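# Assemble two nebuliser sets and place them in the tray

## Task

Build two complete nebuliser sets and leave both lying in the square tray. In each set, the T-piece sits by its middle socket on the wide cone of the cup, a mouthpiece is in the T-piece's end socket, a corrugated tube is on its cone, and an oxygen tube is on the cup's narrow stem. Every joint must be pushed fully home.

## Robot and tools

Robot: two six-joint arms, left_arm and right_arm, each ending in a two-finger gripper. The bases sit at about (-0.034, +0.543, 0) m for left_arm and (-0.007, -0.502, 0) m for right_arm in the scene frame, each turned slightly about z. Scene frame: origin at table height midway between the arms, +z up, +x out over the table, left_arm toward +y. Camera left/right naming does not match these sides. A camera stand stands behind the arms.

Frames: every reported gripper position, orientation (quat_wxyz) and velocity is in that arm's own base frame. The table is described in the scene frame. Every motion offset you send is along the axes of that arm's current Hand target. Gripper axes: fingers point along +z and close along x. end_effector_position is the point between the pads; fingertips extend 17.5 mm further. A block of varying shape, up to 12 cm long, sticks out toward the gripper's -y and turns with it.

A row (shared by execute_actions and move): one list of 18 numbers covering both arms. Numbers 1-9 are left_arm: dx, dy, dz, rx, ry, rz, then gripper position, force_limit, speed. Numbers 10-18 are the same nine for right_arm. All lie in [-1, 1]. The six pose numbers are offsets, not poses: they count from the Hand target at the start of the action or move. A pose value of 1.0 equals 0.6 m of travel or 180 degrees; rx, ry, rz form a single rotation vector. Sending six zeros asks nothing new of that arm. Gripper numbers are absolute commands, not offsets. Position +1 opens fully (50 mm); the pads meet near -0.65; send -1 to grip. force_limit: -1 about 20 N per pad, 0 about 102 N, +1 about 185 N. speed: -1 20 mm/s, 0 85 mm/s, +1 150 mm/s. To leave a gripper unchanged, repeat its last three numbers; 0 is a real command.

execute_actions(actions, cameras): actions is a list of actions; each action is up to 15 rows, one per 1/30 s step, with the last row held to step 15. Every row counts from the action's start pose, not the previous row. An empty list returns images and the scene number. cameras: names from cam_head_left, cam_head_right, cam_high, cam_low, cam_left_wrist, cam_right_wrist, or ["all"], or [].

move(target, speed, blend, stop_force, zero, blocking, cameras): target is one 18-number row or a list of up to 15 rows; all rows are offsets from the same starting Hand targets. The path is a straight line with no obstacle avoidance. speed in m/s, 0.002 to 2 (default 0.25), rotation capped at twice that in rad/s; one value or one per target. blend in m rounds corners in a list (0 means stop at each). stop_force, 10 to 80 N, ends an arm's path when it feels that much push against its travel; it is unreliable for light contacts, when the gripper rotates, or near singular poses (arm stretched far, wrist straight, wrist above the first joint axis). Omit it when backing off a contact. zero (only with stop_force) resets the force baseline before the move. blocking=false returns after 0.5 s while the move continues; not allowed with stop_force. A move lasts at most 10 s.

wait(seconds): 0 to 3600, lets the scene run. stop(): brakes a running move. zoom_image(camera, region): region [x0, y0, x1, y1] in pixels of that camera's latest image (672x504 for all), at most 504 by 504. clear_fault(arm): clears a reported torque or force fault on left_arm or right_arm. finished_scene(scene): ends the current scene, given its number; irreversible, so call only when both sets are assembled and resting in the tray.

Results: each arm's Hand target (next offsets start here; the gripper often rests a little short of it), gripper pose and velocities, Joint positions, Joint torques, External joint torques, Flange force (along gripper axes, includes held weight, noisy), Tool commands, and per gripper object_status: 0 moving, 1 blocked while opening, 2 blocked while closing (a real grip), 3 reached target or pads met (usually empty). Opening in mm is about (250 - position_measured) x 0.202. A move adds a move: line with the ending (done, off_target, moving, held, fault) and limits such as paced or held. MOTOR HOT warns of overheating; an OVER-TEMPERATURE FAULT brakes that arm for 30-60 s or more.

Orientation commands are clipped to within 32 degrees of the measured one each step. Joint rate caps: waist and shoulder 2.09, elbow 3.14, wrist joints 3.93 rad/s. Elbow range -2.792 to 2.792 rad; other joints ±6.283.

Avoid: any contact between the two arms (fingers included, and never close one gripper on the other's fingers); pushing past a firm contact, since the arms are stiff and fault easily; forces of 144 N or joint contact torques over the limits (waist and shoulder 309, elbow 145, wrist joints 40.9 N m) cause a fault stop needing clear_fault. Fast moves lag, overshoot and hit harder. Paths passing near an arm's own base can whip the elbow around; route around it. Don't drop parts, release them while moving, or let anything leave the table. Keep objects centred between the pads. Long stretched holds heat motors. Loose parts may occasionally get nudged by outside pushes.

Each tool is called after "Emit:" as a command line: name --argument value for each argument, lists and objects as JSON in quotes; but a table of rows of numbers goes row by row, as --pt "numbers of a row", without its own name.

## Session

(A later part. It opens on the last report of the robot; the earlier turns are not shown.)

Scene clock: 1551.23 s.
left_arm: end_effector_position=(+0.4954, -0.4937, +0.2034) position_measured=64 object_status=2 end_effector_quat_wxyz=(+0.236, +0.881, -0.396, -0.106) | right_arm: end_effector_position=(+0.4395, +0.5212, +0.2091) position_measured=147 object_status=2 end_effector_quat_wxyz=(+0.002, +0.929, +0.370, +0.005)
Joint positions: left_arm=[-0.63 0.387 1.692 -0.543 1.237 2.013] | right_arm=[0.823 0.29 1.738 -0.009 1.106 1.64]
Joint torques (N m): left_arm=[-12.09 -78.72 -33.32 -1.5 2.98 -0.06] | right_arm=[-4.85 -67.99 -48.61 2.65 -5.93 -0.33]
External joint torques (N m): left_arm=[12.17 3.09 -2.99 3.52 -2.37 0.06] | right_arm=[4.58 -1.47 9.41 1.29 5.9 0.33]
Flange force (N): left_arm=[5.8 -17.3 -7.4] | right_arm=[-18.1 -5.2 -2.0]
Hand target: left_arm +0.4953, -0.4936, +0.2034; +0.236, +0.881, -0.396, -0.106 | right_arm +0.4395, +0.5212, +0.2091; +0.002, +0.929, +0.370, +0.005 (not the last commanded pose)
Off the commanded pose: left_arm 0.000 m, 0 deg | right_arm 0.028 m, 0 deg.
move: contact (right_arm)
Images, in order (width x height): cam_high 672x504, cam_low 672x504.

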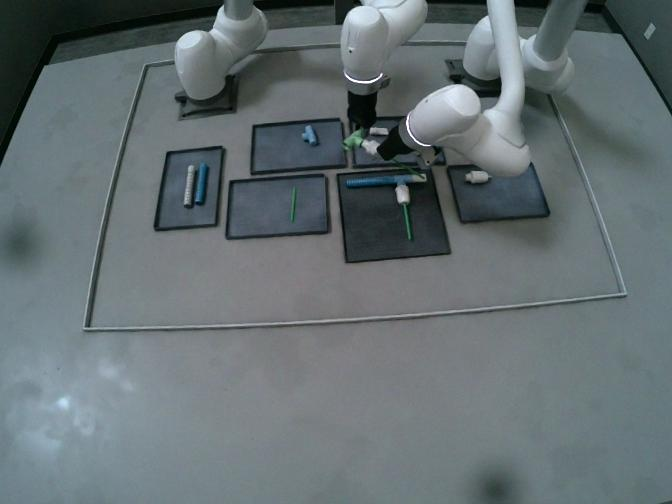

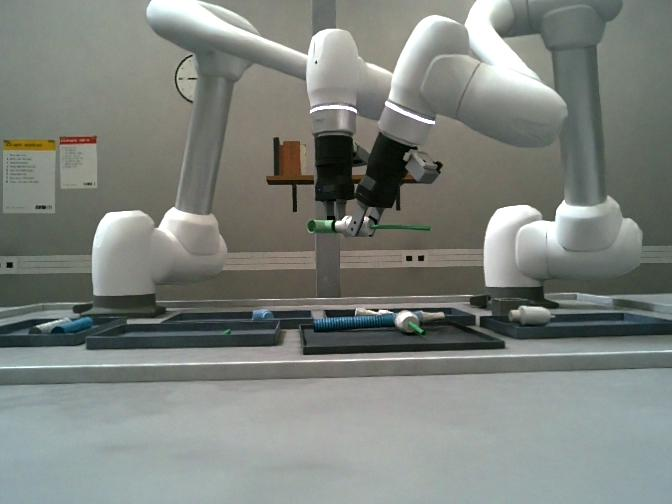

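Emit:
zoom_image --camera "cam_low" --region '[320, 212, 350, 238]'

Emit:
zoom_image --camera "cam_high" --region '[350, 130, 380, 156]'

Scaled by 16.800 from the camera's image (finer frame: 960x720).

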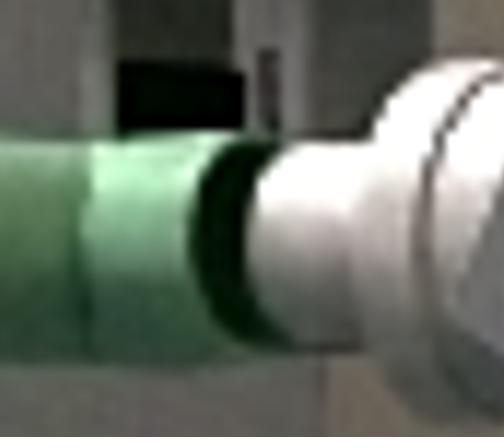

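Scaled by 16.800 from the camera's image (finer frame: 960x720).

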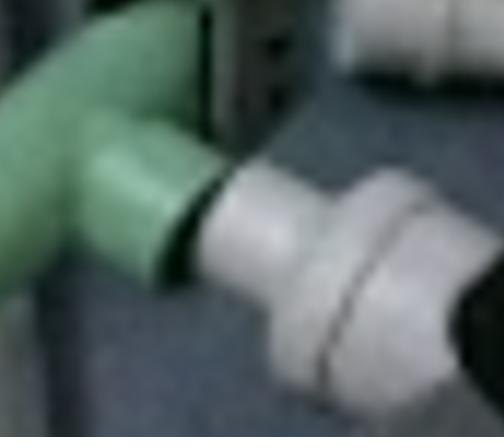

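Emit:
move --pt "0 0 0 0 0 0 -1 0 -0.5 -0.005 0 0 0 0 0 -1 -0.2 -0.5" --pt "0 0 0 0 0 0 -1 0 -0.5 -0.005 -0.0067 0 0 0 0 -1 -0.2 -0.5" --speed 0.03

Emit:
move --target '[0,0,0,0,0,0,-1,0,-0.5,0.045,0,0,0,0,0,-1,-0.2,-0.5]' --speed 0.012 --stop_force 10 --cameras '["cam_low","cam_high"]'

Emit:
zoom_image --camera "cam_low" --region '[320, 212, 350, 238]'

Emit:
zoom_image --camera "cam_high" --region '[350, 130, 380, 156]'

Scene clock: 1568.03 s.
left_arm: end_effector_position=(+0.4953, -0.4936, +0.2033) position_measured=64 object_status=2 end_effector_quat_wxyz=(+0.236, +0.881, -0.396, -0.106) | right_arm: end_effector_position=(+0.4345, +0.5221, +0.2091) position_measured=147 object_status=2 end_effector_quat_wxyz=(+0.002, +0.929, +0.370, +0.005)
Joint positions: left_arm=[-0.63 0.387 1.692 -0.543 1.237 2.013] | right_arm=[0.829 0.286 1.743 -0.009 1.104 1.646]
Joint torques (N m): left_arm=[1.57 -78.63 -36.74 2.32 0.21 -0.16] | right_arm=[-2.07 -68.57 -38.62 3.75 0.13 0.02]
External joint torques (N m): left_arm=[-1.48 3 0.38 -0.29 0.39 0.16] | right_arm=[1.88 -0.74 -0.59 0.19 -0.16 -0.02]
Flange force (N): left_arm=[3.8 -0.5 2.4] | right_arm=[-0.2 -2.7 -0.9]
Hand target: left_arm +0.4953, -0.4936, +0.2034; +0.236, +0.881, -0.396, -0.106 | right_arm +0.4345, +0.5221, +0.2090; +0.002, +0.929, +0.370, +0.005
Off the commanded pose: left_arm 0.000 m, 0 deg | right_arm 0.000 m, 0 deg.
move: done

Scene clock: 1569.30 s.
left_arm: end_effector_position=(+0.4953, -0.4937, +0.2034) position_measured=64 object_status=2 end_effector_quat_wxyz=(+0.236, +0.881, -0.396, -0.106) | right_arm: end_effector_position=(+0.4405, +0.5278, +0.2091) position_measured=147 object_status=2 end_effector_quat_wxyz=(+0.002, +0.929, +0.370, +0.005)
Joint positions: left_arm=[-0.63 0.387 1.692 -0.543 1.237 2.013] | right_arm=[0.828 0.299 1.727 -0.009 1.109 1.645]
Joint torques (N m): left_arm=[-9 -80.77 -24.56 1.98 8.09 0.89] | right_arm=[-18.82 -67.91 -44.47 -2.04 -3.86 0.28]
External joint torques (N m): left_arm=[8.72 5 -11.94 0.02 -7.48 -0.89] | right_arm=[18.83 -2.57 5.18 6 3.83 -0.28]
Flange force (N): left_arm=[25.8 -13.4 -3.9] | right_arm=[-13.9 -25.5 -3.6]
Hand target: left_arm +0.4953, -0.4936, +0.2034; +0.236, +0.881, -0.396, -0.106 | right_arm +0.4405, +0.5278, +0.2091; +0.002, +0.929, +0.370, +0.005 (not the last commanded pose)
Off the commanded pose: left_arm 0.000 m, 0 deg | right_arm 0.019 m, 0 deg.
move: contact (right_arm)
Images, in order (width x height): cam_high 672x504, cam_low 672x504.

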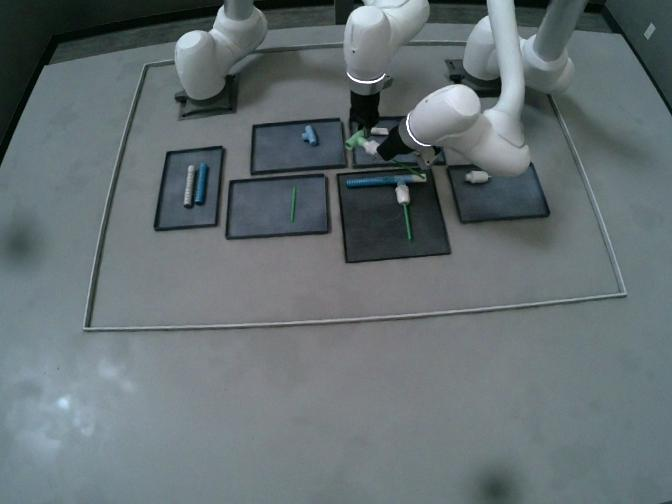

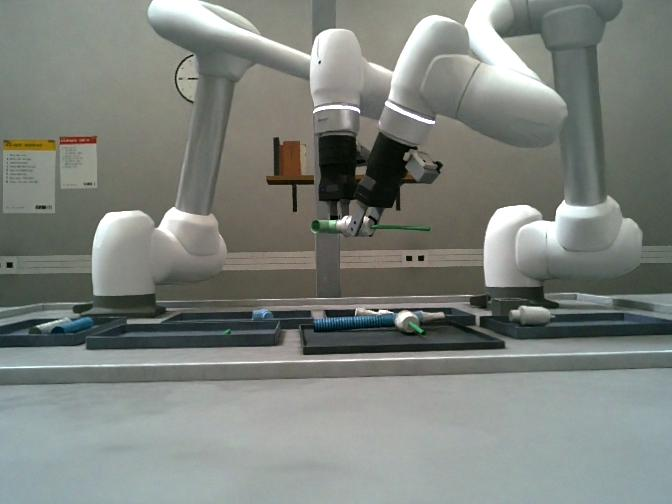

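Scaled by 16.800 from the camera's image (finer frame: 960x720).

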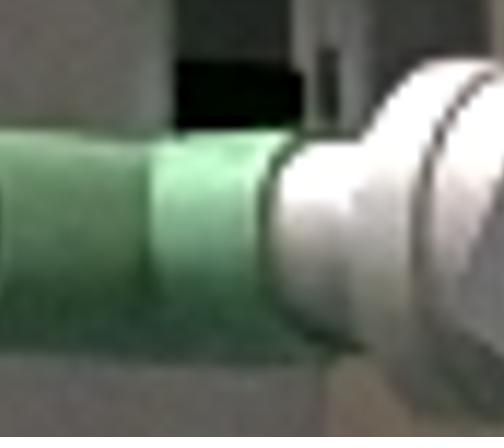

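Scaled by 16.800 from the camera's image (finer frame: 960x720).

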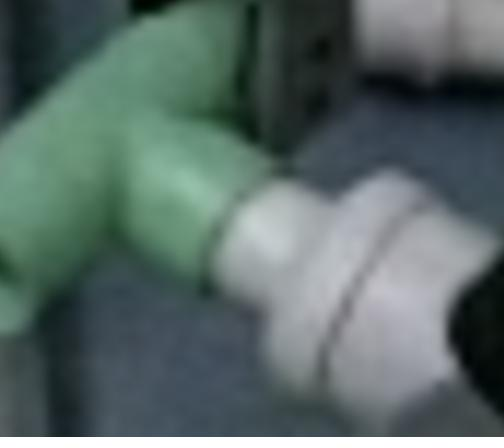

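Emit:
move --target '[0,0,0,0,0,0,-1,0,-0.5,0,-0.002,0,0,0,0,-1,-0.2,-0.5]' --speed 0.02

Emit:
move --target '[0,0,0,0,0,0,-1,0,-0.5,0.045,0,0,0,0,0,-1,-0.2,-0.5]' --speed 0.012 --stop_force 25

Scene clock: 1574.43 s.
left_arm: end_effector_position=(+0.4953, -0.4936, +0.2033) position_measured=64 object_status=2 end_effector_quat_wxyz=(+0.236, +0.881, -0.396, -0.106) | right_arm: end_effector_position=(+0.4396, +0.5286, +0.2091) position_measured=147 object_status=2 end_effector_quat_wxyz=(+0.002, +0.929, +0.370, +0.005)
Joint positions: left_arm=[-0.63 0.387 1.692 -0.543 1.237 2.013] | right_arm=[0.83 0.299 1.727 -0.009 1.109 1.647]
Joint torques (N m): left_arm=[-5.56 -79.23 -31.43 1.2 3.55 0.23] | right_arm=[-8.44 -69.17 -43.01 1.45 -2.88 0.03]
External joint torques (N m): left_arm=[5.69 3.35 -4.89 0.82 -2.94 -0.23] | right_arm=[8.36 -1.41 3.68 2.51 2.85 -0.02]
Flange force (N): left_arm=[11.8 -9.2 -2.9] | right_arm=[-8.7 -11.2 -2.4]
Hand target: left_arm +0.4953, -0.4936, +0.2034; +0.236, +0.881, -0.396, -0.106 | right_arm +0.4396, +0.5286, +0.2091; +0.002, +0.929, +0.370, +0.005
Off the commanded pose: left_arm 0.000 m, 0 deg | right_arm 0.000 m, 0 deg.
move: done

Scene clock: 1575.40 s.
left_arm: end_effector_position=(+0.4954, -0.4936, +0.2034) position_measured=64 object_status=2 end_effector_quat_wxyz=(+0.236, +0.881, -0.396, -0.106) | right_arm: end_effector_position=(+0.4410, +0.5301, +0.2090) position_measured=147 object_status=2 end_effector_quat_wxyz=(+0.002, +0.929, +0.370, +0.005)
Joint positions: left_arm=[-0.629 0.387 1.692 -0.543 1.237 2.013] | right_arm=[0.83 0.302 1.722 -0.009 1.111 1.647]
Joint torques (N m): left_arm=[-28.27 -80.85 -27.15 -5.14 8.05 0.37] | right_arm=[-12.74 -66.76 -59.08 -0.31 -12.45 -0.7]
External joint torques (N m): left_arm=[28.36 4.73 -9.32 7.16 -7.44 -0.37] | right_arm=[12.48 -4.13 19.78 4.26 12.42 0.7]
Flange force (N): left_arm=[14.4 -37.9 -17.6] | right_arm=[-40.1 -14.4 -4.8]
Hand target: left_arm +0.4953, -0.4936, +0.2034; +0.236, +0.881, -0.396, -0.106 | right_arm +0.4410, +0.5300, +0.2090; +0.002, +0.929, +0.370, +0.005 (not the last commanded pose)
Off the commanded pose: left_arm 0.000 m, 0 deg | right_arm 0.025 m, 0 deg.
move: contact (right_arm)

Emit:
execute_actions --actions '[]'

Emit:
zoom_image --camera "cam_low" --region '[320, 212, 350, 238]'

Emit:
zoom_image --camera "cam_high" --region '[350, 130, 380, 156]'

Scene clock: 1578.63 s.
left_arm: end_effector_position=(+0.4953, -0.4936, +0.2034) position_measured=64 object_status=2 end_effector_quat_wxyz=(+0.236, +0.881, -0.396, -0.106) | right_arm: end_effector_position=(+0.4410, +0.5300, +0.2090) position_measured=147 object_status=2 end_effector_quat_wxyz=(+0.002, +0.929, +0.370, +0.005)
Joint positions: left_arm=[-0.63 0.387 1.692 -0.543 1.237 2.013] | right_arm=[0.83 0.302 1.723 -0.009 1.111 1.647]
Joint velocities: within noise
Joint torques (N m): left_arm=[-27.85 -80.72 -26.68 -5 8.22 0.41] | right_arm=[-13.31 -67.2 -59.33 -0.44 -12.46 -0.75]
External joint torques (N m): left_arm=[27.39 5.04 -9.75 6.99 -7.62 -0.41] | right_arm=[12.98 -3.88 19.94 4.4 12.43 0.75]
Flange force (N): left_arm=[15.9 -36.9 -16.9] | right_arm=[-40.1 -15.2 -4.5]
Hand target: left_arm +0.4953, -0.4936, +0.2034; +0.236, +0.881, -0.396, -0.106 | right_arm +0.4410, +0.5300, +0.2090; +0.002, +0.929, +0.370, +0.005 (not the last commanded pose)
Tool commands: left_gripper/position=-1.0 left_gripper/force_limit=+0.0 left_gripper/speed=-0.5 right_gripper/position=-1.0 right_gripper/force_limit=-0.2 right_gripper/speed=-0.5
Off the commanded pose: left_arm 0.000 m, 0 deg | right_arm 0.025 m, 0 deg.

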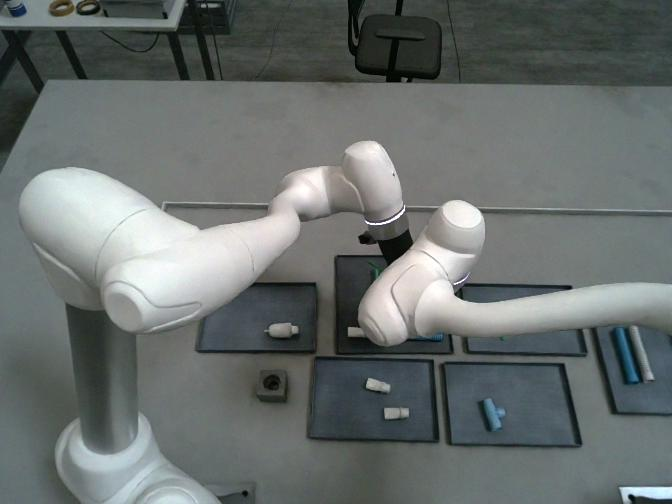

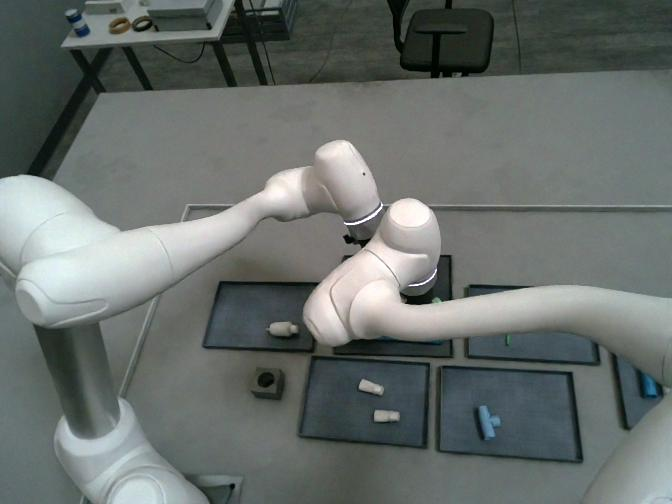

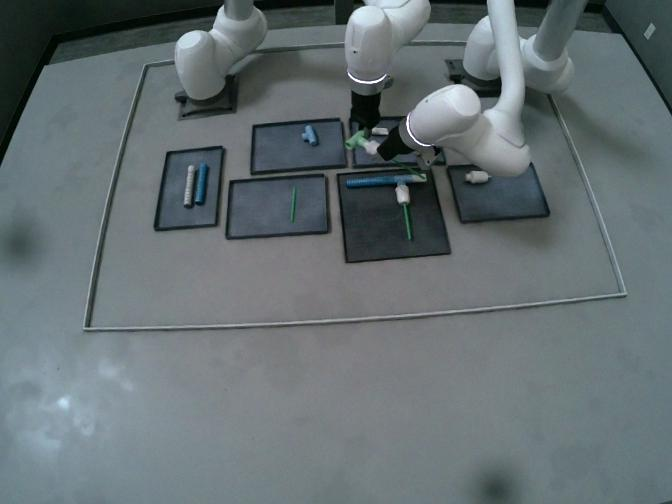

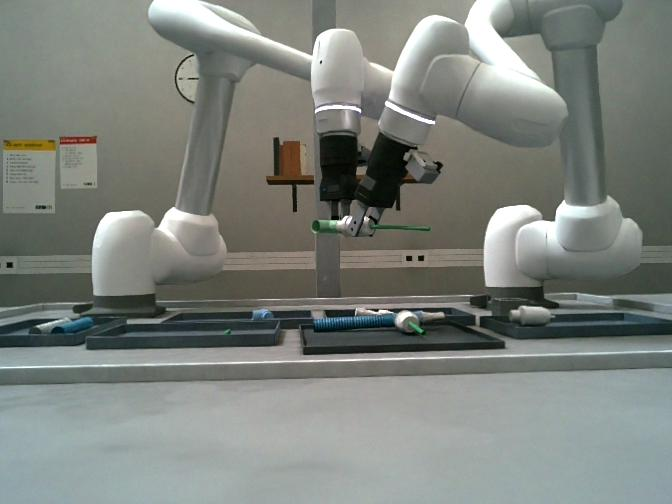

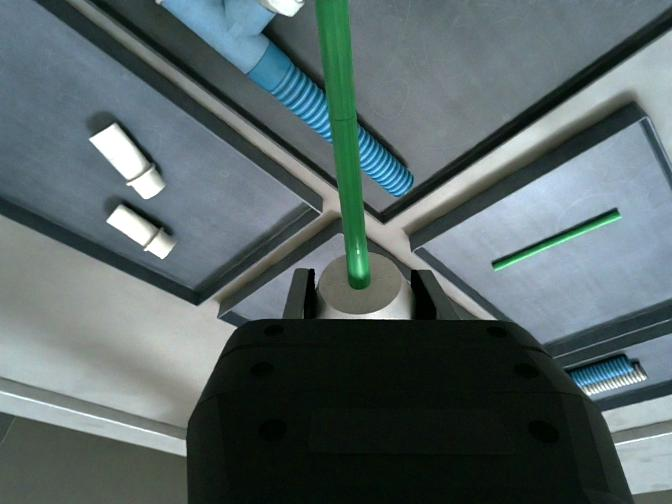

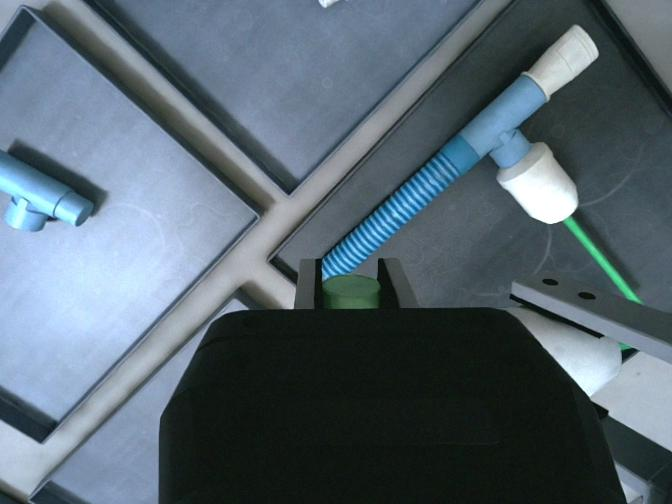

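Scaled by 16.800 from the camera's image (finer frame: 960x720).

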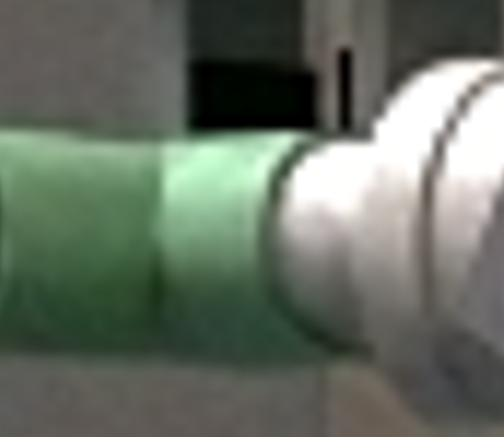

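Scaled by 16.800 from the camera's image (finer frame: 960x720).

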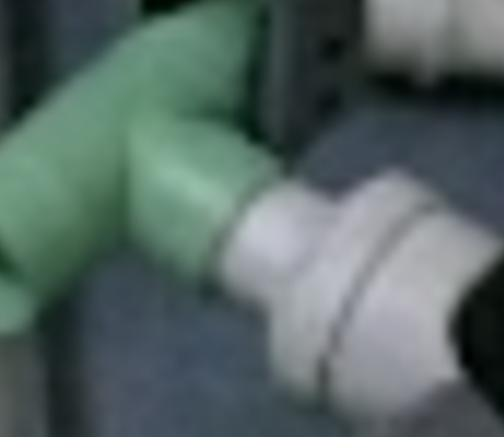

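Emit:
move --target '[0,0,0,0,0,0,-1,0,-0.5,-0.001,-0.0022,0,0,0,0,-1,-0.2,-0.5]' --speed 0.02

Emit:
move --target '[0,0,0,0,0,0,-1,0,-0.5,0.03,0,0,0,0,0,-1,-0.2,-0.5]' --speed 0.012 --stop_force 30

Scene clock: 1584.17 s.
left_arm: end_effector_position=(+0.4953, -0.4936, +0.2033) position_measured=64 object_status=2 end_effector_quat_wxyz=(+0.236, +0.881, -0.396, -0.106) | right_arm: end_effector_position=(+0.4397, +0.5306, +0.2090) position_measured=147 object_status=2 end_effector_quat_wxyz=(+0.002, +0.929, +0.370, +0.005)
Joint positions: left_arm=[-0.63 0.387 1.692 -0.543 1.237 2.013] | right_arm=[0.832 0.301 1.723 -0.009 1.11 1.649]
Joint torques (N m): left_arm=[-16.11 -78.67 -37.03 -3.68 1.36 -0.34] | right_arm=[0.83 -68.31 -51.83 4.29 -7.76 -0.87]
External joint torques (N m): left_arm=[16.41 2.92 0.73 5.71 -0.75 0.33] | right_arm=[-1.3 -2.67 12.46 -0.34 7.73 0.88]
Flange force (N): left_arm=[-2.6 -22.6 -10.0] | right_arm=[-24.5 3.6 -2.8]
Hand target: left_arm +0.4953, -0.4936, +0.2034; +0.236, +0.881, -0.396, -0.106 | right_arm +0.4396, +0.5306, +0.2090; +0.002, +0.929, +0.370, +0.005
Off the commanded pose: left_arm 0.000 m, 0 deg | right_arm 0.000 m, 0 deg.
move: done

Scene clock: 1585.20 s.
left_arm: end_effector_position=(+0.4953, -0.4936, +0.2033) position_measured=64 object_status=2 end_effector_quat_wxyz=(+0.236, +0.881, -0.396, -0.106) | right_arm: end_effector_position=(+0.4413, +0.5324, +0.2089) position_measured=147 object_status=2 end_effector_quat_wxyz=(+0.002, +0.929, +0.370, +0.004)
Joint positions: left_arm=[-0.63 0.387 1.692 -0.543 1.237 2.013] | right_arm=[0.832 0.305 1.718 -0.009 1.112 1.649]
Joint torques (N m): left_arm=[-40.71 -80.95 -25.65 -9.1 9.62 0.31] | right_arm=[-12.71 -66.68 -68.88 -0.6 -18.03 -1.24]
External joint torques (N m): left_arm=[40.75 5.14 -10.78 11.12 -9.01 -0.32] | right_arm=[12.36 -4.58 29.48 4.56 18 1.24]
Flange force (N): left_arm=[13.8 -53.5 -26.4] | right_arm=[-57.3 -12.8 -5.0]
Hand target: left_arm +0.4953, -0.4936, +0.2034; +0.236, +0.881, -0.396, -0.106 | right_arm +0.4413, +0.5324, +0.2090; +0.002, +0.929, +0.370, +0.004 (not the last commanded pose)
Off the commanded pose: left_arm 0.000 m, 0 deg | right_arm 0.016 m, 0 deg.
move: contact (right_arm)

Emit:
zoom_image --camera "cam_right_wrist" --region '[460, 100, 600, 240]'

Scaled by 3.600 from the camera's image (finer frame: 960x720).
This view is cut from an older image: the scene may have changed since it was taken.

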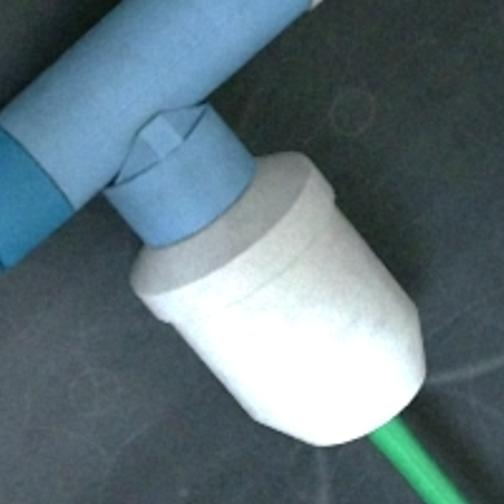

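Emit:
move --target '[0,0,0,0,0,0,-1,0,-0.5,-0.007,0,0,0,0,0,-1,-0.2,-0.5]' --speed 0.02

Emit:
move --target '[0,0.00167,-0.0029,0.0128,0,0,-1,0,-0.5,0,0,0,0,0,0,-1,-0.2,-0.5]' --speed 0.02

Emit:
move --target '[0,0,0,0,0,0,-1,0,-0.5,0.03,0,0,0,0,0,-1,-0.2,-0.5]' --speed 0.012 --stop_force 20 --cameras '["cam_low","cam_high"]'

Emit:
zoom_image --camera "cam_low" --region '[300, 200, 372, 254]'

Emit:
zoom_image --camera "cam_high" --region '[335, 120, 395, 165]'

Scene clock: 1596.87 s.
left_arm: end_effector_position=(+0.4952, -0.4937, +0.2034) position_measured=64 object_status=2 end_effector_quat_wxyz=(+0.236, +0.881, -0.396, -0.106) | right_arm: end_effector_position=(+0.4383, +0.5294, +0.2089) position_measured=147 object_status=2 end_effector_quat_wxyz=(+0.002, +0.929, +0.370, +0.004)
Joint positions: left_arm=[-0.63 0.387 1.692 -0.543 1.237 2.013] | right_arm=[0.832 0.299 1.727 -0.009 1.11 1.65]
Joint torques (N m): left_arm=[2.61 -78.88 -37.03 2.5 0.27 -0.17] | right_arm=[-2.32 -69.69 -37.37 3.78 0.56 0.09]
External joint torques (N m): left_arm=[-3 3.18 0.56 -0.51 0.34 0.17] | right_arm=[1.89 -1.05 -2.03 0.17 -0.59 -0.09]
Flange force (N): left_arm=[4.1 1.1 3.9] | right_arm=[2.0 -2.9 -1.8]
Hand target: left_arm +0.4953, -0.4936, +0.2034; +0.236, +0.881, -0.396, -0.106 | right_arm +0.4382, +0.5295, +0.2089; +0.002, +0.929, +0.370, +0.004
Off the commanded pose: left_arm 0.000 m, 0 deg | right_arm 0.000 m, 0 deg.
move: done

Scene clock: 1598.13 s.
left_arm: end_effector_position=(+0.4953, -0.4936, +0.2054) position_measured=64 object_status=2 end_effector_quat_wxyz=(+0.218, +0.886, -0.398, -0.098) | right_arm: end_effector_position=(+0.4382, +0.5295, +0.2089) position_measured=147 object_status=2 end_effector_quat_wxyz=(+0.002, +0.929, +0.370, +0.004)
Joint positions: left_arm=[-0.643 0.377 1.691 -0.505 1.224 1.983] | right_arm=[0.832 0.299 1.727 -0.009 1.11 1.65]
Joint torques (N m): left_arm=[1.76 -77.92 -37.5 2.46 -0.11 -0.17] | right_arm=[-1.83 -70.03 -38.19 3.86 0.19 0.02]
External joint torques (N m): left_arm=[-1.82 2.47 0.59 -0.27 0.64 0.17] | right_arm=[1.54 -0.52 -1.13 0.1 -0.22 -0.02]
Flange force (N): left_arm=[2.9 0.4 2.2] | right_arm=[1.2 -2.4 -1.2]
Hand target: left_arm +0.4953, -0.4936, +0.2054; +0.218, +0.886, -0.398, -0.098 | right_arm +0.4382, +0.5295, +0.2089; +0.002, +0.929, +0.370, +0.004
Off the commanded pose: left_arm 0.000 m, 0 deg | right_arm 0.000 m, 0 deg.
move: done

Scene clock: 1599.20 s.
left_arm: end_effector_position=(+0.4954, -0.4937, +0.2054) position_measured=64 object_status=2 end_effector_quat_wxyz=(+0.218, +0.886, -0.398, -0.098) | right_arm: end_effector_position=(+0.4402, +0.5316, +0.2089) position_measured=147 object_status=2 end_effector_quat_wxyz=(+0.002, +0.929, +0.370, +0.004)
Joint positions: left_arm=[-0.643 0.377 1.691 -0.505 1.224 1.983] | right_arm=[0.832 0.304 1.721 -0.008 1.112 1.65]
Joint torques (N m): left_arm=[-18.29 -78.98 -32.96 -3.44 3.85 -0.06] | right_arm=[-5.8 -68.62 -53.21 2.17 -8.62 -0.65]
External joint torques (N m): left_arm=[18.29 4.18 -3.81 5.63 -3.34 0.06] | right_arm=[5.52 -2.34 13.94 1.78 8.59 0.66]
Flange force (N): left_arm=[7.3 -25.9 -10.1] | right_arm=[-27.3 -5.7 -2.6]
Hand target: left_arm +0.4953, -0.4936, +0.2054; +0.218, +0.886, -0.398, -0.098 | right_arm +0.4402, +0.5315, +0.2089; +0.002, +0.929, +0.370, +0.004 (not the last commanded pose)
Off the commanded pose: left_arm 0.000 m, 0 deg | right_arm 0.015 m, 0 deg.
move: contact (right_arm)
Images, in order (width x height): cam_high 672x504, cam_low 672x504.

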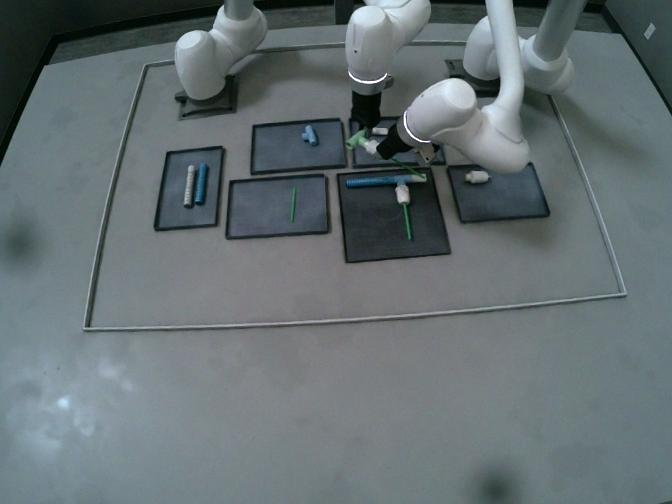

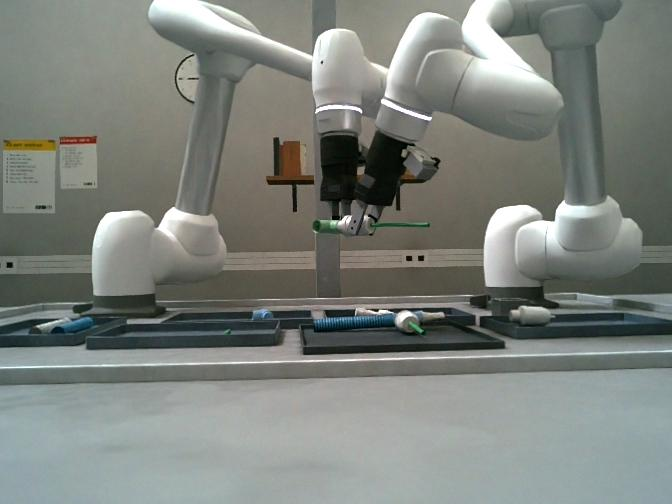

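Scaled by 7.000 from the camera's image (finer frame: 960x720).

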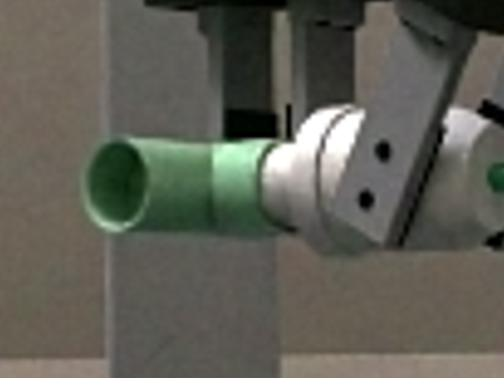

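Scaled by 8.400 from the camera's image (finer frame: 960x720).

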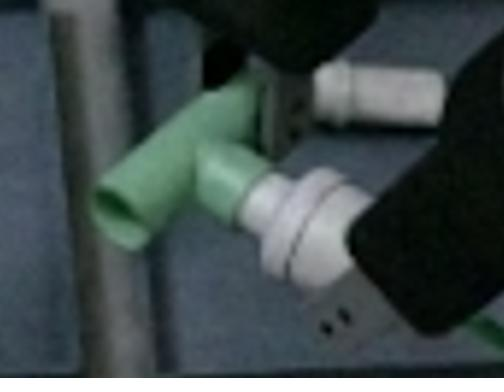

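Emit:
move --target '[0,0,0,0,0,0,-1,0,-0.5,0.03,-0.0012,0,0,0,0,-1,-0.2,-0.5]' --speed 0.012 --stop_force 20

Scene clock: 1610.03 s.
left_arm: end_effector_position=(+0.4954, -0.4936, +0.2054) position_measured=64 object_status=2 end_effector_quat_wxyz=(+0.218, +0.886, -0.398, -0.098) | right_arm: end_effector_position=(+0.4413, +0.5326, +0.2089) position_measured=147 object_status=2 end_effector_quat_wxyz=(+0.002, +0.929, +0.370, +0.004)
Joint positions: left_arm=[-0.643 0.377 1.691 -0.505 1.224 1.983] | right_arm=[0.832 0.306 1.717 -0.009 1.114 1.65]
Joint torques (N m): left_arm=[-37.76 -79.67 -28.11 -8.87 7.99 0.06] | right_arm=[-10.6 -67.33 -67.13 0.28 -16.85 -1.15]
External joint torques (N m): left_arm=[37.76 4.63 -8.6 11.05 -7.46 -0.07] | right_arm=[10.46 -3.85 27.8 3.68 16.82 1.15]
Flange force (N): left_arm=[10.7 -50.6 -22.6] | right_arm=[-53.3 -10.4 -4.0]
Hand target: left_arm +0.4953, -0.4936, +0.2054; +0.218, +0.886, -0.398, -0.098 | right_arm +0.4413, +0.5326, +0.2089; +0.002, +0.929, +0.370, +0.004 (not the last commanded pose)
Off the commanded pose: left_arm 0.000 m, 0 deg | right_arm 0.017 m, 0 deg.
move: contact (right_arm)

Emit:
move --target '[0,0,0,0,0,0,-1,0,-0.5,-0.005,-0.0005,0,0,0,0,-1,-0.2,-0.5]' --speed 0.02

Emit:
move --target '[0,0,0,0,0,0,-1,0,-0.5,0,0.0025,0,0,0,0,-1,-0.2,-0.5]' --speed 0.02

Emit:
move --target '[0,0,0,0,0,0,-1,0,-0.5,0,-0.005,0,0,0,0,-1,-0.2,-0.5]' --speed 0.02

Emit:
move --target '[0,0,0,0,0,0,-1,0,-0.5,0,0.0025,0.0025,0,0,0,-1,-0.2,-0.5]' --speed 0.02

Emit:
move --target '[0,0,0,0,0,0,-1,0,-0.5,0,0,-0.005,0,0,0,-1,-0.2,-0.5]' --speed 0.02

Emit:
move --target '[0,0,0,0,0,0,-1,0,-0.5,0,0,0.0025,0,0,0,-1,-0.2,-0.5]' --speed 0.02

Scene clock: 1625.87 s.
left_arm: end_effector_position=(+0.4951, -0.4938, +0.2053) position_measured=64 object_status=2 end_effector_quat_wxyz=(+0.218, +0.886, -0.398, -0.099) | right_arm: end_effector_position=(+0.4390, +0.5308, +0.2089) position_measured=147 object_status=2 end_effector_quat_wxyz=(+0.002, +0.929, +0.370, +0.004)
Joint positions: left_arm=[-0.644 0.377 1.691 -0.506 1.224 1.983] | right_arm=[0.833 0.302 1.723 -0.009 1.112 1.65]
Joint torques (N m): left_arm=[-0.07 -77.98 -38.43 1.6 -0.49 -0.27] | right_arm=[-0.26 -69.63 -39.59 4.42 -0.65 -0.12]
External joint torques (N m): left_arm=[-0.24 2.71 1.5 0.57 1.01 0.27] | right_arm=[0.18 -1 0.34 -0.47 0.62 0.12]
Flange force (N): left_arm=[1.1 -1.8 1.3] | right_arm=[-1.8 -0.2 -1.5]
Hand target: left_arm +0.4953, -0.4936, +0.2054; +0.218, +0.886, -0.398, -0.098 | right_arm +0.4389, +0.5308, +0.2089; +0.002, +0.929, +0.370, +0.004
Off the commanded pose: left_arm 0.000 m, 0 deg | right_arm 0.000 m, 0 deg.
move: done

Scene clock: 1626.37 s.
left_arm: end_effector_position=(+0.4953, -0.4936, +0.2053) position_measured=64 object_status=2 end_effector_quat_wxyz=(+0.218, +0.886, -0.398, -0.098) | right_arm: end_effector_position=(+0.4399, +0.5297, +0.2089) position_measured=147 object_status=2 end_effector_quat_wxyz=(+0.002, +0.929, +0.370, +0.004)
Joint positions: left_arm=[-0.643 0.377 1.691 -0.505 1.224 1.983] | right_arm=[0.831 0.301 1.724 -0.009 1.112 1.648]
Joint torques (N m): left_arm=[1.51 -79.24 -30.6 4.12 4.07 0.54] | right_arm=[-11.36 -69.44 -37.2 0.56 0.47 0.32]
External joint torques (N m): left_arm=[-1.54 4.18 -6.15 -1.93 -3.55 -0.54] | right_arm=[11.25 -1.75 -2.21 3.41 -0.49 -0.32]
Flange force (N): left_arm=[17.3 -0.4 3.2] | right_arm=[0.4 -16.0 -2.8]
Hand target: left_arm +0.4953, -0.4936, +0.2054; +0.218, +0.886, -0.398, -0.098 | right_arm +0.4399, +0.5297, +0.2089; +0.002, +0.929, +0.370, +0.004
Off the commanded pose: left_arm 0.000 m, 0 deg | right_arm 0.000 m, 0 deg.
move: done

Scene clock: 1626.87 s.
left_arm: end_effector_position=(+0.4953, -0.4936, +0.2053) position_measured=64 object_status=2 end_effector_quat_wxyz=(+0.218, +0.886, -0.398, -0.098) | right_arm: end_effector_position=(+0.4379, +0.5318, +0.2089) position_measured=147 object_status=2 end_effector_quat_wxyz=(+0.002, +0.929, +0.370, +0.004)
Joint positions: left_arm=[-0.643 0.377 1.691 -0.505 1.224 1.983] | right_arm=[0.835 0.302 1.723 -0.009 1.112 1.653]
Joint torques (N m): left_arm=[-2.17 -77.49 -42.11 -0.05 -2.38 -0.65] | right_arm=[5.09 -69.62 -41.48 6.21 -1.81 -0.41]
External joint torques (N m): left_arm=[2.25 1.97 5.25 2.24 2.9 0.65] | right_arm=[-5.18 -1.67 2.1 -2.24 1.79 0.41]
Flange force (N): left_arm=[-7.5 -4.9 -0.4] | right_arm=[-5.1 7.6 -2.1]
Hand target: left_arm +0.4953, -0.4936, +0.2054; +0.218, +0.886, -0.398, -0.098 | right_arm +0.4379, +0.5319, +0.2089; +0.002, +0.929, +0.370, +0.004
Off the commanded pose: left_arm 0.000 m, 0 deg | right_arm 0.000 m, 0 deg.
move: done

Scene clock: 1627.37 s.
left_arm: end_effector_position=(+0.4954, -0.4936, +0.2054) position_measured=64 object_status=2 end_effector_quat_wxyz=(+0.218, +0.886, -0.398, -0.098) | right_arm: end_effector_position=(+0.4389, +0.5308, +0.2074) position_measured=147 object_status=2 end_effector_quat_wxyz=(+0.002, +0.929, +0.370, +0.004)
Joint positions: left_arm=[-0.643 0.377 1.691 -0.505 1.224 1.983] | right_arm=[0.833 0.303 1.725 -0.009 1.109 1.65]
Joint torques (N m): left_arm=[-1.64 -80.63 -34.63 1.95 2.76 0.15] | right_arm=[-7.16 -67.5 -38.73 2 -0.96 0.06]
External joint torques (N m): left_arm=[1.63 5.07 -2.21 0.24 -2.23 -0.15] | right_arm=[7.15 -3.46 -0.55 1.96 0.94 -0.06]
Flange force (N): left_arm=[10.2 -5.4 2.8] | right_arm=[-4.2 -9.8 -4.8]
Hand target: left_arm +0.4953, -0.4936, +0.2054; +0.218, +0.886, -0.398, -0.098 | right_arm +0.4389, +0.5308, +0.2074; +0.002, +0.929, +0.370, +0.004
Off the commanded pose: left_arm 0.000 m, 0 deg | right_arm 0.000 m, 0 deg.
move: done

Scene clock: 1627.87 s.
left_arm: end_effector_position=(+0.4954, -0.4936, +0.2054) position_measured=64 object_status=2 end_effector_quat_wxyz=(+0.218, +0.886, -0.398, -0.098) | right_arm: end_effector_position=(+0.4389, +0.5308, +0.2103) position_measured=147 object_status=2 end_effector_quat_wxyz=(+0.002, +0.929, +0.370, +0.004)
Joint positions: left_arm=[-0.643 0.377 1.691 -0.505 1.224 1.983] | right_arm=[0.833 0.301 1.722 -0.009 1.114 1.65]
Joint torques (N m): left_arm=[-1.1 -76.7 -32.83 2.56 1.82 0.01] | right_arm=[-6.46 -71.6 -41.74 2.37 -1.21 0.11]
External joint torques (N m): left_arm=[1.13 1.51 -3.94 -0.37 -1.29 -0.01] | right_arm=[6.31 0.92 2.43 1.58 1.19 -0.11]
Flange force (N): left_arm=[9.2 -2.5 -1.8] | right_arm=[-3.6 -8.6 1.0]
Hand target: left_arm +0.4953, -0.4936, +0.2054; +0.218, +0.886, -0.398, -0.098 | right_arm +0.4389, +0.5308, +0.2104; +0.002, +0.929, +0.370, +0.004
Off the commanded pose: left_arm 0.000 m, 0 deg | right_arm 0.000 m, 0 deg.
move: done

Scene clock: 1628.37 s.
left_arm: end_effector_position=(+0.4954, -0.4936, +0.2054) position_measured=64 object_status=2 end_effector_quat_wxyz=(+0.218, +0.886, -0.398, -0.098) | right_arm: end_effector_position=(+0.4389, +0.5308, +0.2089) position_measured=147 object_status=2 end_effector_quat_wxyz=(+0.002, +0.929, +0.370, +0.004)
Joint positions: left_arm=[-0.643 0.377 1.691 -0.505 1.224 1.983] | right_arm=[0.833 0.302 1.723 -0.009 1.112 1.65]
Joint torques (N m): left_arm=[-0.61 -79.03 -34.16 2.36 2.05 0.09] | right_arm=[-6.35 -69.38 -39.37 2.32 -0.71 0.12]
External joint torques (N m): left_arm=[0.19 3.88 -2.7 -0.19 -1.53 -0.1] | right_arm=[5.87 -1.27 0.05 1.63 0.69 -0.12]
Flange force (N): left_arm=[10.2 -2.8 1.6] | right_arm=[-2.2 -8.1 -2.1]
Hand target: left_arm +0.4953, -0.4936, +0.2054; +0.218, +0.886, -0.398, -0.098 | right_arm +0.4389, +0.5308, +0.2089; +0.002, +0.929, +0.370, +0.004
Off the commanded pose: left_arm 0.000 m, 0 deg | right_arm 0.000 m, 0 deg.
move: done

Emit:
move --target '[0,0,0,0,0,0,-1,0,-0.5,0.0018,-0.0026,0,0,0,0.0111,-1,-0.2,-0.5]' --speed 0.02

Emit:
move --target '[0,0,0,0,0,0,-1,0,-0.5,0.03,0,0,0,0,0,-1,-0.2,-0.5]' --speed 0.012 --stop_force 30

Emit:
move --target '[0,0,0,0,0,0,-1,0,-0.5,-0.005,0,0,0,0,0,-1,-0.2,-0.5]' --speed 0.02

Emit:
move --target '[0,0,0,0,0,0,-1,0,-0.5,-0.0036,0.0036,0,0,0,-0.0222,-1,-0.2,-0.5]' --speed 0.02

Emit:
move --target '[0,0,0,0,0,0,-1,0,-0.5,0.03,0,0,0,0,0,-1,-0.2,-0.5]' --speed 0.012 --stop_force 30

Scene clock: 1639.03 s.
left_arm: end_effector_position=(+0.4953, -0.4936, +0.2054) position_measured=64 object_status=2 end_effector_quat_wxyz=(+0.218, +0.886, -0.398, -0.098) | right_arm: end_effector_position=(+0.4386, +0.5326, +0.2089) position_measured=147 object_status=2 end_effector_quat_wxyz=(+0.002, +0.935, +0.353, +0.004)
Joint positions: left_arm=[-0.643 0.377 1.691 -0.505 1.224 1.983] | right_arm=[0.835 0.303 1.721 -0.009 1.113 1.687]
Joint torques (N m): left_arm=[-3.04 -77.56 -36.88 0.57 0.15 -0.67] | right_arm=[-1.95 -70.29 -42.48 4.07 -2.19 0.24]
External joint torques (N m): left_arm=[2.98 2.22 0.05 1.62 0.37 0.66] | right_arm=[2.03 -0.56 3.18 -0.1 2.16 -0.24]
Flange force (N): left_arm=[2.0 -6.1 -1.7] | right_arm=[-6.3 -1.6 -1.0]
Hand target: left_arm +0.4953, -0.4936, +0.2054; +0.218, +0.886, -0.398, -0.098 | right_arm +0.4386, +0.5327, +0.2089; +0.002, +0.935, +0.353, +0.004
Off the commanded pose: left_arm 0.000 m, 0 deg | right_arm 0.000 m, 0 deg.
move: done

Scene clock: 1640.07 s.
left_arm: end_effector_position=(+0.4954, -0.4936, +0.2054) position_measured=64 object_status=2 end_effector_quat_wxyz=(+0.218, +0.886, -0.398, -0.098) | right_arm: end_effector_position=(+0.4403, +0.5344, +0.2088) position_measured=147 object_status=2 end_effector_quat_wxyz=(+0.002, +0.936, +0.353, +0.004)
Joint positions: left_arm=[-0.643 0.377 1.691 -0.505 1.224 1.983] | right_arm=[0.835 0.307 1.716 -0.009 1.114 1.687]
Joint torques (N m): left_arm=[-28.72 -79.97 -24.8 -5.07 9.21 0.33] | right_arm=[-16.32 -67.48 -59.69 -1.55 -12.62 -0.52]
External joint torques (N m): left_arm=[28.6 4.98 -11.83 7.25 -8.68 -0.33] | right_arm=[16.19 -4.78 20.15 5.53 12.6 0.52]
Flange force (N): left_arm=[19.7 -39.1 -16.6] | right_arm=[-42.9 -17.5 -5.1]
Hand target: left_arm +0.4953, -0.4936, +0.2054; +0.218, +0.886, -0.398, -0.098 | right_arm +0.4403, +0.5344, +0.2088; +0.002, +0.936, +0.353, +0.004 (not the last commanded pose)
Off the commanded pose: left_arm 0.000 m, 0 deg | right_arm 0.016 m, 0 deg.
move: contact (right_arm)

Scene clock: 1640.57 s.
left_arm: end_effector_position=(+0.4951, -0.4938, +0.2054) position_measured=64 object_status=2 end_effector_quat_wxyz=(+0.218, +0.886, -0.398, -0.099) | right_arm: end_effector_position=(+0.4381, +0.5324, +0.2088) position_measured=147 object_status=2 end_effector_quat_wxyz=(+0.002, +0.936, +0.353, +0.004)
Joint positions: left_arm=[-0.644 0.377 1.691 -0.506 1.224 1.983] | right_arm=[0.835 0.303 1.721 -0.009 1.113 1.688]
Joint torques (N m): left_arm=[5.45 -78.8 -34.55 4.48 1.29 0.12] | right_arm=[-6.56 -70.15 -34.64 2.46 1.92 0.45]
External joint torques (N m): left_arm=[-5.66 3.06 -2.44 -2.29 -0.76 -0.12] | right_arm=[6.21 -0.81 -4.7 1.49 -1.95 -0.45]
Flange force (N): left_arm=[10.4 5.1 4.8] | right_arm=[6.2 -9.5 -2.0]
Hand target: left_arm +0.4953, -0.4936, +0.2054; +0.218, +0.886, -0.398, -0.098 | right_arm +0.4381, +0.5324, +0.2088; +0.002, +0.936, +0.353, +0.004
Off the commanded pose: left_arm 0.000 m, 0 deg | right_arm 0.000 m, 0 deg.
move: done

Scene clock: 1642.57 s.
left_arm: end_effector_position=(+0.4953, -0.4936, +0.2054) position_measured=64 object_status=2 end_effector_quat_wxyz=(+0.218, +0.886, -0.398, -0.098) | right_arm: end_effector_position=(+0.4379, +0.5293, +0.2088) position_measured=147 object_status=2 end_effector_quat_wxyz=(+0.003, +0.923, +0.386, +0.004)
Joint positions: left_arm=[-0.643 0.377 1.691 -0.505 1.224 1.983] | right_arm=[0.833 0.299 1.727 -0.009 1.111 1.615]
Joint torques (N m): left_arm=[2.4 -78.74 -33.55 3.71 2.21 0.27] | right_arm=[-7.42 -69.37 -36.9 1.91 0.73 0.26]
External joint torques (N m): left_arm=[-2.24 3.05 -3.35 -1.51 -1.68 -0.27] | right_arm=[7.47 -1.3 -2.37 2.04 -0.75 -0.26]
Flange force (N): left_arm=[10.9 1.0 2.8] | right_arm=[2.0 -10.7 -2.1]
Hand target: left_arm +0.4953, -0.4936, +0.2054; +0.218, +0.886, -0.398, -0.098 | right_arm +0.4379, +0.5293, +0.2088; +0.003, +0.923, +0.386, +0.004
Off the commanded pose: left_arm 0.000 m, 0 deg | right_arm 0.000 m, 0 deg.
move: done

Scene clock: 1644.00 s.
left_arm: end_effector_position=(+0.4954, -0.4936, +0.2054) position_measured=64 object_status=2 end_effector_quat_wxyz=(+0.218, +0.886, -0.398, -0.098) | right_arm: end_effector_position=(+0.4430, +0.5345, +0.2087) position_measured=147 object_status=2 end_effector_quat_wxyz=(+0.003, +0.923, +0.386, +0.003)
Joint positions: left_arm=[-0.643 0.377 1.691 -0.505 1.224 1.983] | right_arm=[0.832 0.31 1.712 -0.009 1.116 1.615]
Joint torques (N m): left_arm=[-25.66 -79.48 -25.23 -4.29 8.41 0.12] | right_arm=[-16.07 -69.4 -58.43 -1.15 -11.64 -0.23]
External joint torques (N m): left_arm=[25.66 4.14 -11.6 6.48 -7.89 -0.12] | right_arm=[15.96 -2.24 19.11 5.11 11.62 0.23]
Flange force (N): left_arm=[19.1 -35.2 -15.9] | right_arm=[-36.3 -20.3 -2.6]
Hand target: left_arm +0.4953, -0.4936, +0.2054; +0.218, +0.886, -0.398, -0.098 | right_arm +0.4430, +0.5345, +0.2087; +0.003, +0.923, +0.386, +0.003 (not the last commanded pose)
Off the commanded pose: left_arm 0.000 m, 0 deg | right_arm 0.011 m, 0 deg.
move: contact (right_arm)

Emit:
move --target '[0,0,0,0,0,0,-1,0,-0.5,-0.005,-0.0012,0,0,0,0,-1,-0.2,-0.5]' --speed 0.02

Emit:
move --target '[0,0,0,0,0,0,-1,0,-0.5,-0.0018,0.0018,0,0,0,-0.0111,-1,-0.2,-0.5]' --speed 0.02

Emit:
move --target '[0,0,0,0,0,0,-1,0,-0.5,0.04,0,0,0,0,0,-1,-0.2,-0.5]' --speed 0.012 --stop_force 30

Scene clock: 1648.87 s.
left_arm: end_effector_position=(+0.4951, -0.4937, +0.2053) position_measured=67 object_status=2 end_effector_quat_wxyz=(+0.218, +0.886, -0.398, -0.099) | right_arm: end_effector_position=(+0.4404, +0.5329, +0.2087) position_measured=147 object_status=2 end_effector_quat_wxyz=(+0.003, +0.923, +0.386, +0.003)
Joint positions: left_arm=[-0.644 0.377 1.691 -0.505 1.224 1.983] | right_arm=[0.833 0.306 1.718 -0.009 1.114 1.616]
Joint torques (N m): left_arm=[4.63 -78.32 -35.75 3.16 0.89 -0.02] | right_arm=[-4.3 -70.45 -36.82 3.02 0.9 0.18]
External joint torques (N m): left_arm=[-4.04 3.1 -0.92 -0.94 -0.37 0.02] | right_arm=[3.88 -0.71 -2.48 0.92 -0.92 -0.18]
Flange force (N): left_arm=[7.0 2.8 4.2] | right_arm=[3.2 -5.6 -1.5]
Hand target: left_arm +0.4953, -0.4936, +0.2054; +0.218, +0.886, -0.398, -0.098 | right_arm +0.4403, +0.5329, +0.2087; +0.003, +0.923, +0.386, +0.003
Off the commanded pose: left_arm 0.000 m, 0 deg | right_arm 0.000 m, 0 deg.
move: done

Scene clock: 1650.00 s.
left_arm: end_effector_position=(+0.4953, -0.4936, +0.2054) position_measured=67 object_status=2 end_effector_quat_wxyz=(+0.218, +0.886, -0.398, -0.098) | right_arm: end_effector_position=(+0.4403, +0.5313, +0.2087) position_measured=147 object_status=2 end_effector_quat_wxyz=(+0.003, +0.916, +0.402, +0.003)
Joint positions: left_arm=[-0.643 0.377 1.691 -0.505 1.224 1.983] | right_arm=[0.832 0.304 1.72 -0.009 1.114 1.58]
Joint torques (N m): left_arm=[2.37 -77.98 -34.55 3.42 1.51 0.21] | right_arm=[-5.79 -70.72 -37.55 2.5 0.57 0.13]
External joint torques (N m): left_arm=[-2.79 3.08 -2.19 -1.26 -0.99 -0.22] | right_arm=[5.74 -0.66 -1.8 1.47 -0.58 -0.13]
Flange force (N): left_arm=[9.1 1.6 3.1] | right_arm=[2.3 -8.3 -1.3]
Hand target: left_arm +0.4953, -0.4936, +0.2054; +0.218, +0.886, -0.398, -0.098 | right_arm +0.4403, +0.5313, +0.2087; +0.003, +0.916, +0.402, +0.003
Off the commanded pose: left_arm 0.000 m, 0 deg | right_arm 0.000 m, 0 deg.
move: done

Scene clock: 1651.37 s.
left_arm: end_effector_position=(+0.4954, -0.4936, +0.2054) position_measured=67 object_status=2 end_effector_quat_wxyz=(+0.218, +0.886, -0.398, -0.098) | right_arm: end_effector_position=(+0.4449, +0.5362, +0.2086) position_measured=147 object_status=2 end_effector_quat_wxyz=(+0.003, +0.916, +0.402, +0.003)
Joint positions: left_arm=[-0.643 0.377 1.691 -0.505 1.224 1.983] | right_arm=[0.832 0.314 1.706 -0.009 1.118 1.58]
Joint torques (N m): left_arm=[-23.92 -78.54 -28.92 -4.27 6.28 0.22] | right_arm=[-10.04 -69.94 -57.03 0.51 -10.79 -0.74]
External joint torques (N m): left_arm=[23.54 3.33 -7.83 6.44 -5.75 -0.23] | right_arm=[9.94 -2.42 17.56 3.47 10.77 0.74]
Flange force (N): left_arm=[11.9 -31.7 -14.5] | right_arm=[-33.1 -13.6 -2.7]
Hand target: left_arm +0.4953, -0.4936, +0.2054; +0.218, +0.886, -0.398, -0.098 | right_arm +0.4448, +0.5362, +0.2087; +0.003, +0.916, +0.402, +0.003 (not the last commanded pose)
Off the commanded pose: left_arm 0.000 m, 0 deg | right_arm 0.017 m, 0 deg.
move: contact (right_arm)

Emit:
wait --seconds 0.1 --cameras '["cam_low","cam_high","cam_left_wrist"]'

Emit:
zoom_image --camera "cam_low" --region '[300, 200, 372, 254]'

Emit:
zoom_image --camera "cam_high" --region '[335, 120, 395, 165]'

Scene clock: 1657.37 s.
left_arm: end_effector_position=(+0.4953, -0.4936, +0.2054) position_measured=67 object_status=2 end_effector_quat_wxyz=(+0.218, +0.886, -0.398, -0.098) | right_arm: end_effector_position=(+0.4448, +0.5362, +0.2087) position_measured=147 object_status=2 end_effector_quat_wxyz=(+0.003, +0.916, +0.402, +0.003)
Joint positions: left_arm=[-0.643 0.377 1.691 -0.505 1.224 1.983] | right_arm=[0.832 0.314 1.706 -0.009 1.118 1.58]
Joint torques (N m): left_arm=[-25.09 -78.55 -28.49 -4.58 6.68 0.18] | right_arm=[-10.9 -69.67 -58.03 0.24 -11.27 -0.7]
External joint torques (N m): left_arm=[25.27 3.5 -8.22 6.78 -6.16 -0.18] | right_arm=[10.8 -2.6 18.7 3.72 11.26 0.69]
Flange force (N): left_arm=[12.3 -34.0 -15.4] | right_arm=[-35.4 -14.7 -2.5]
Hand target: left_arm +0.4953, -0.4936, +0.2054; +0.218, +0.886, -0.398, -0.098 | right_arm +0.4448, +0.5362, +0.2087; +0.003, +0.916, +0.402, +0.003 (not the last commanded pose)
Tool commands: left_gripper/position=-1.0 left_gripper/force_limit=+0.0 left_gripper/speed=-0.5 right_gripper/position=-1.0 right_gripper/force_limit=-0.2 right_gripper/speed=-0.5
Off the commanded pose: left_arm 0.000 m, 0 deg | right_arm 0.017 m, 0 deg.
wait: 0.10 s; at rest from the start
Images, in order (width x height): cam_high 672x504, cam_low 672x504, cam_left_wrist 672x504.

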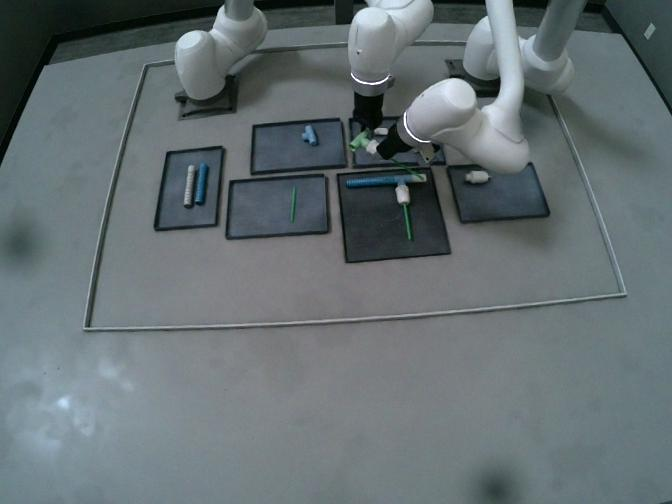

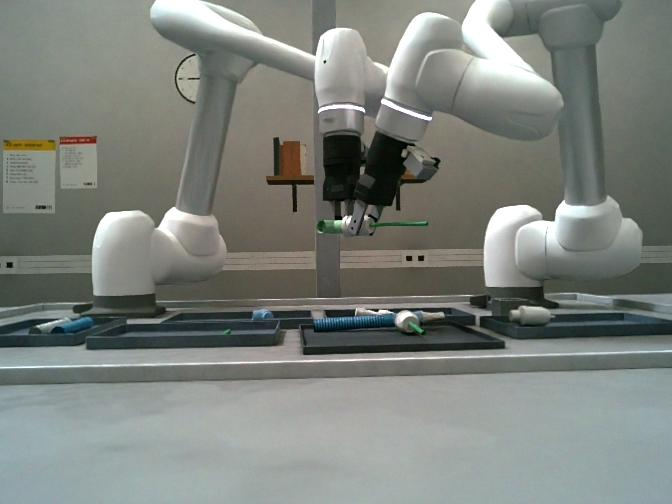

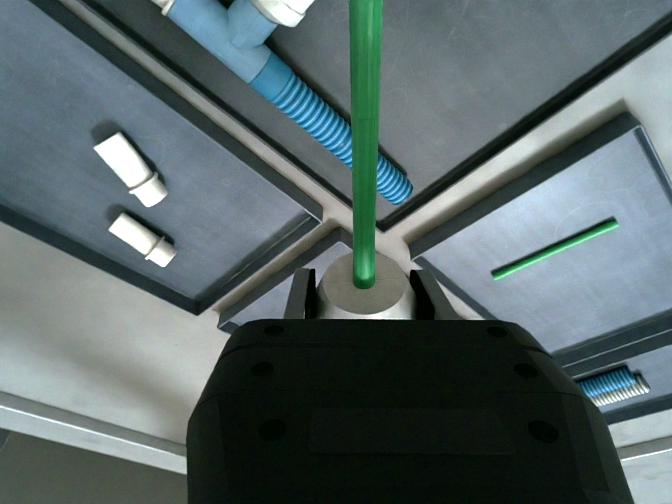

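Scaled by 7.000 from the camera's image (finer frame: 960x720).

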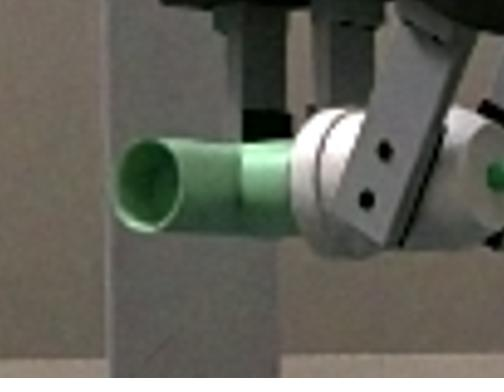

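Scaled by 8.400 from the camera's image (finer frame: 960x720).

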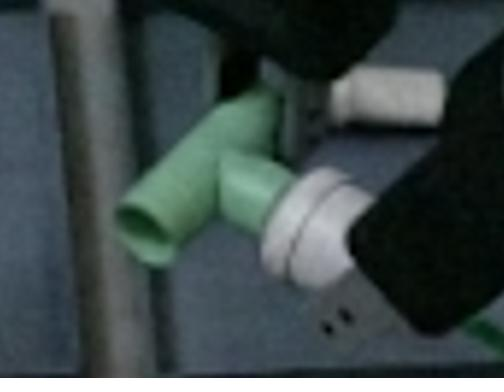

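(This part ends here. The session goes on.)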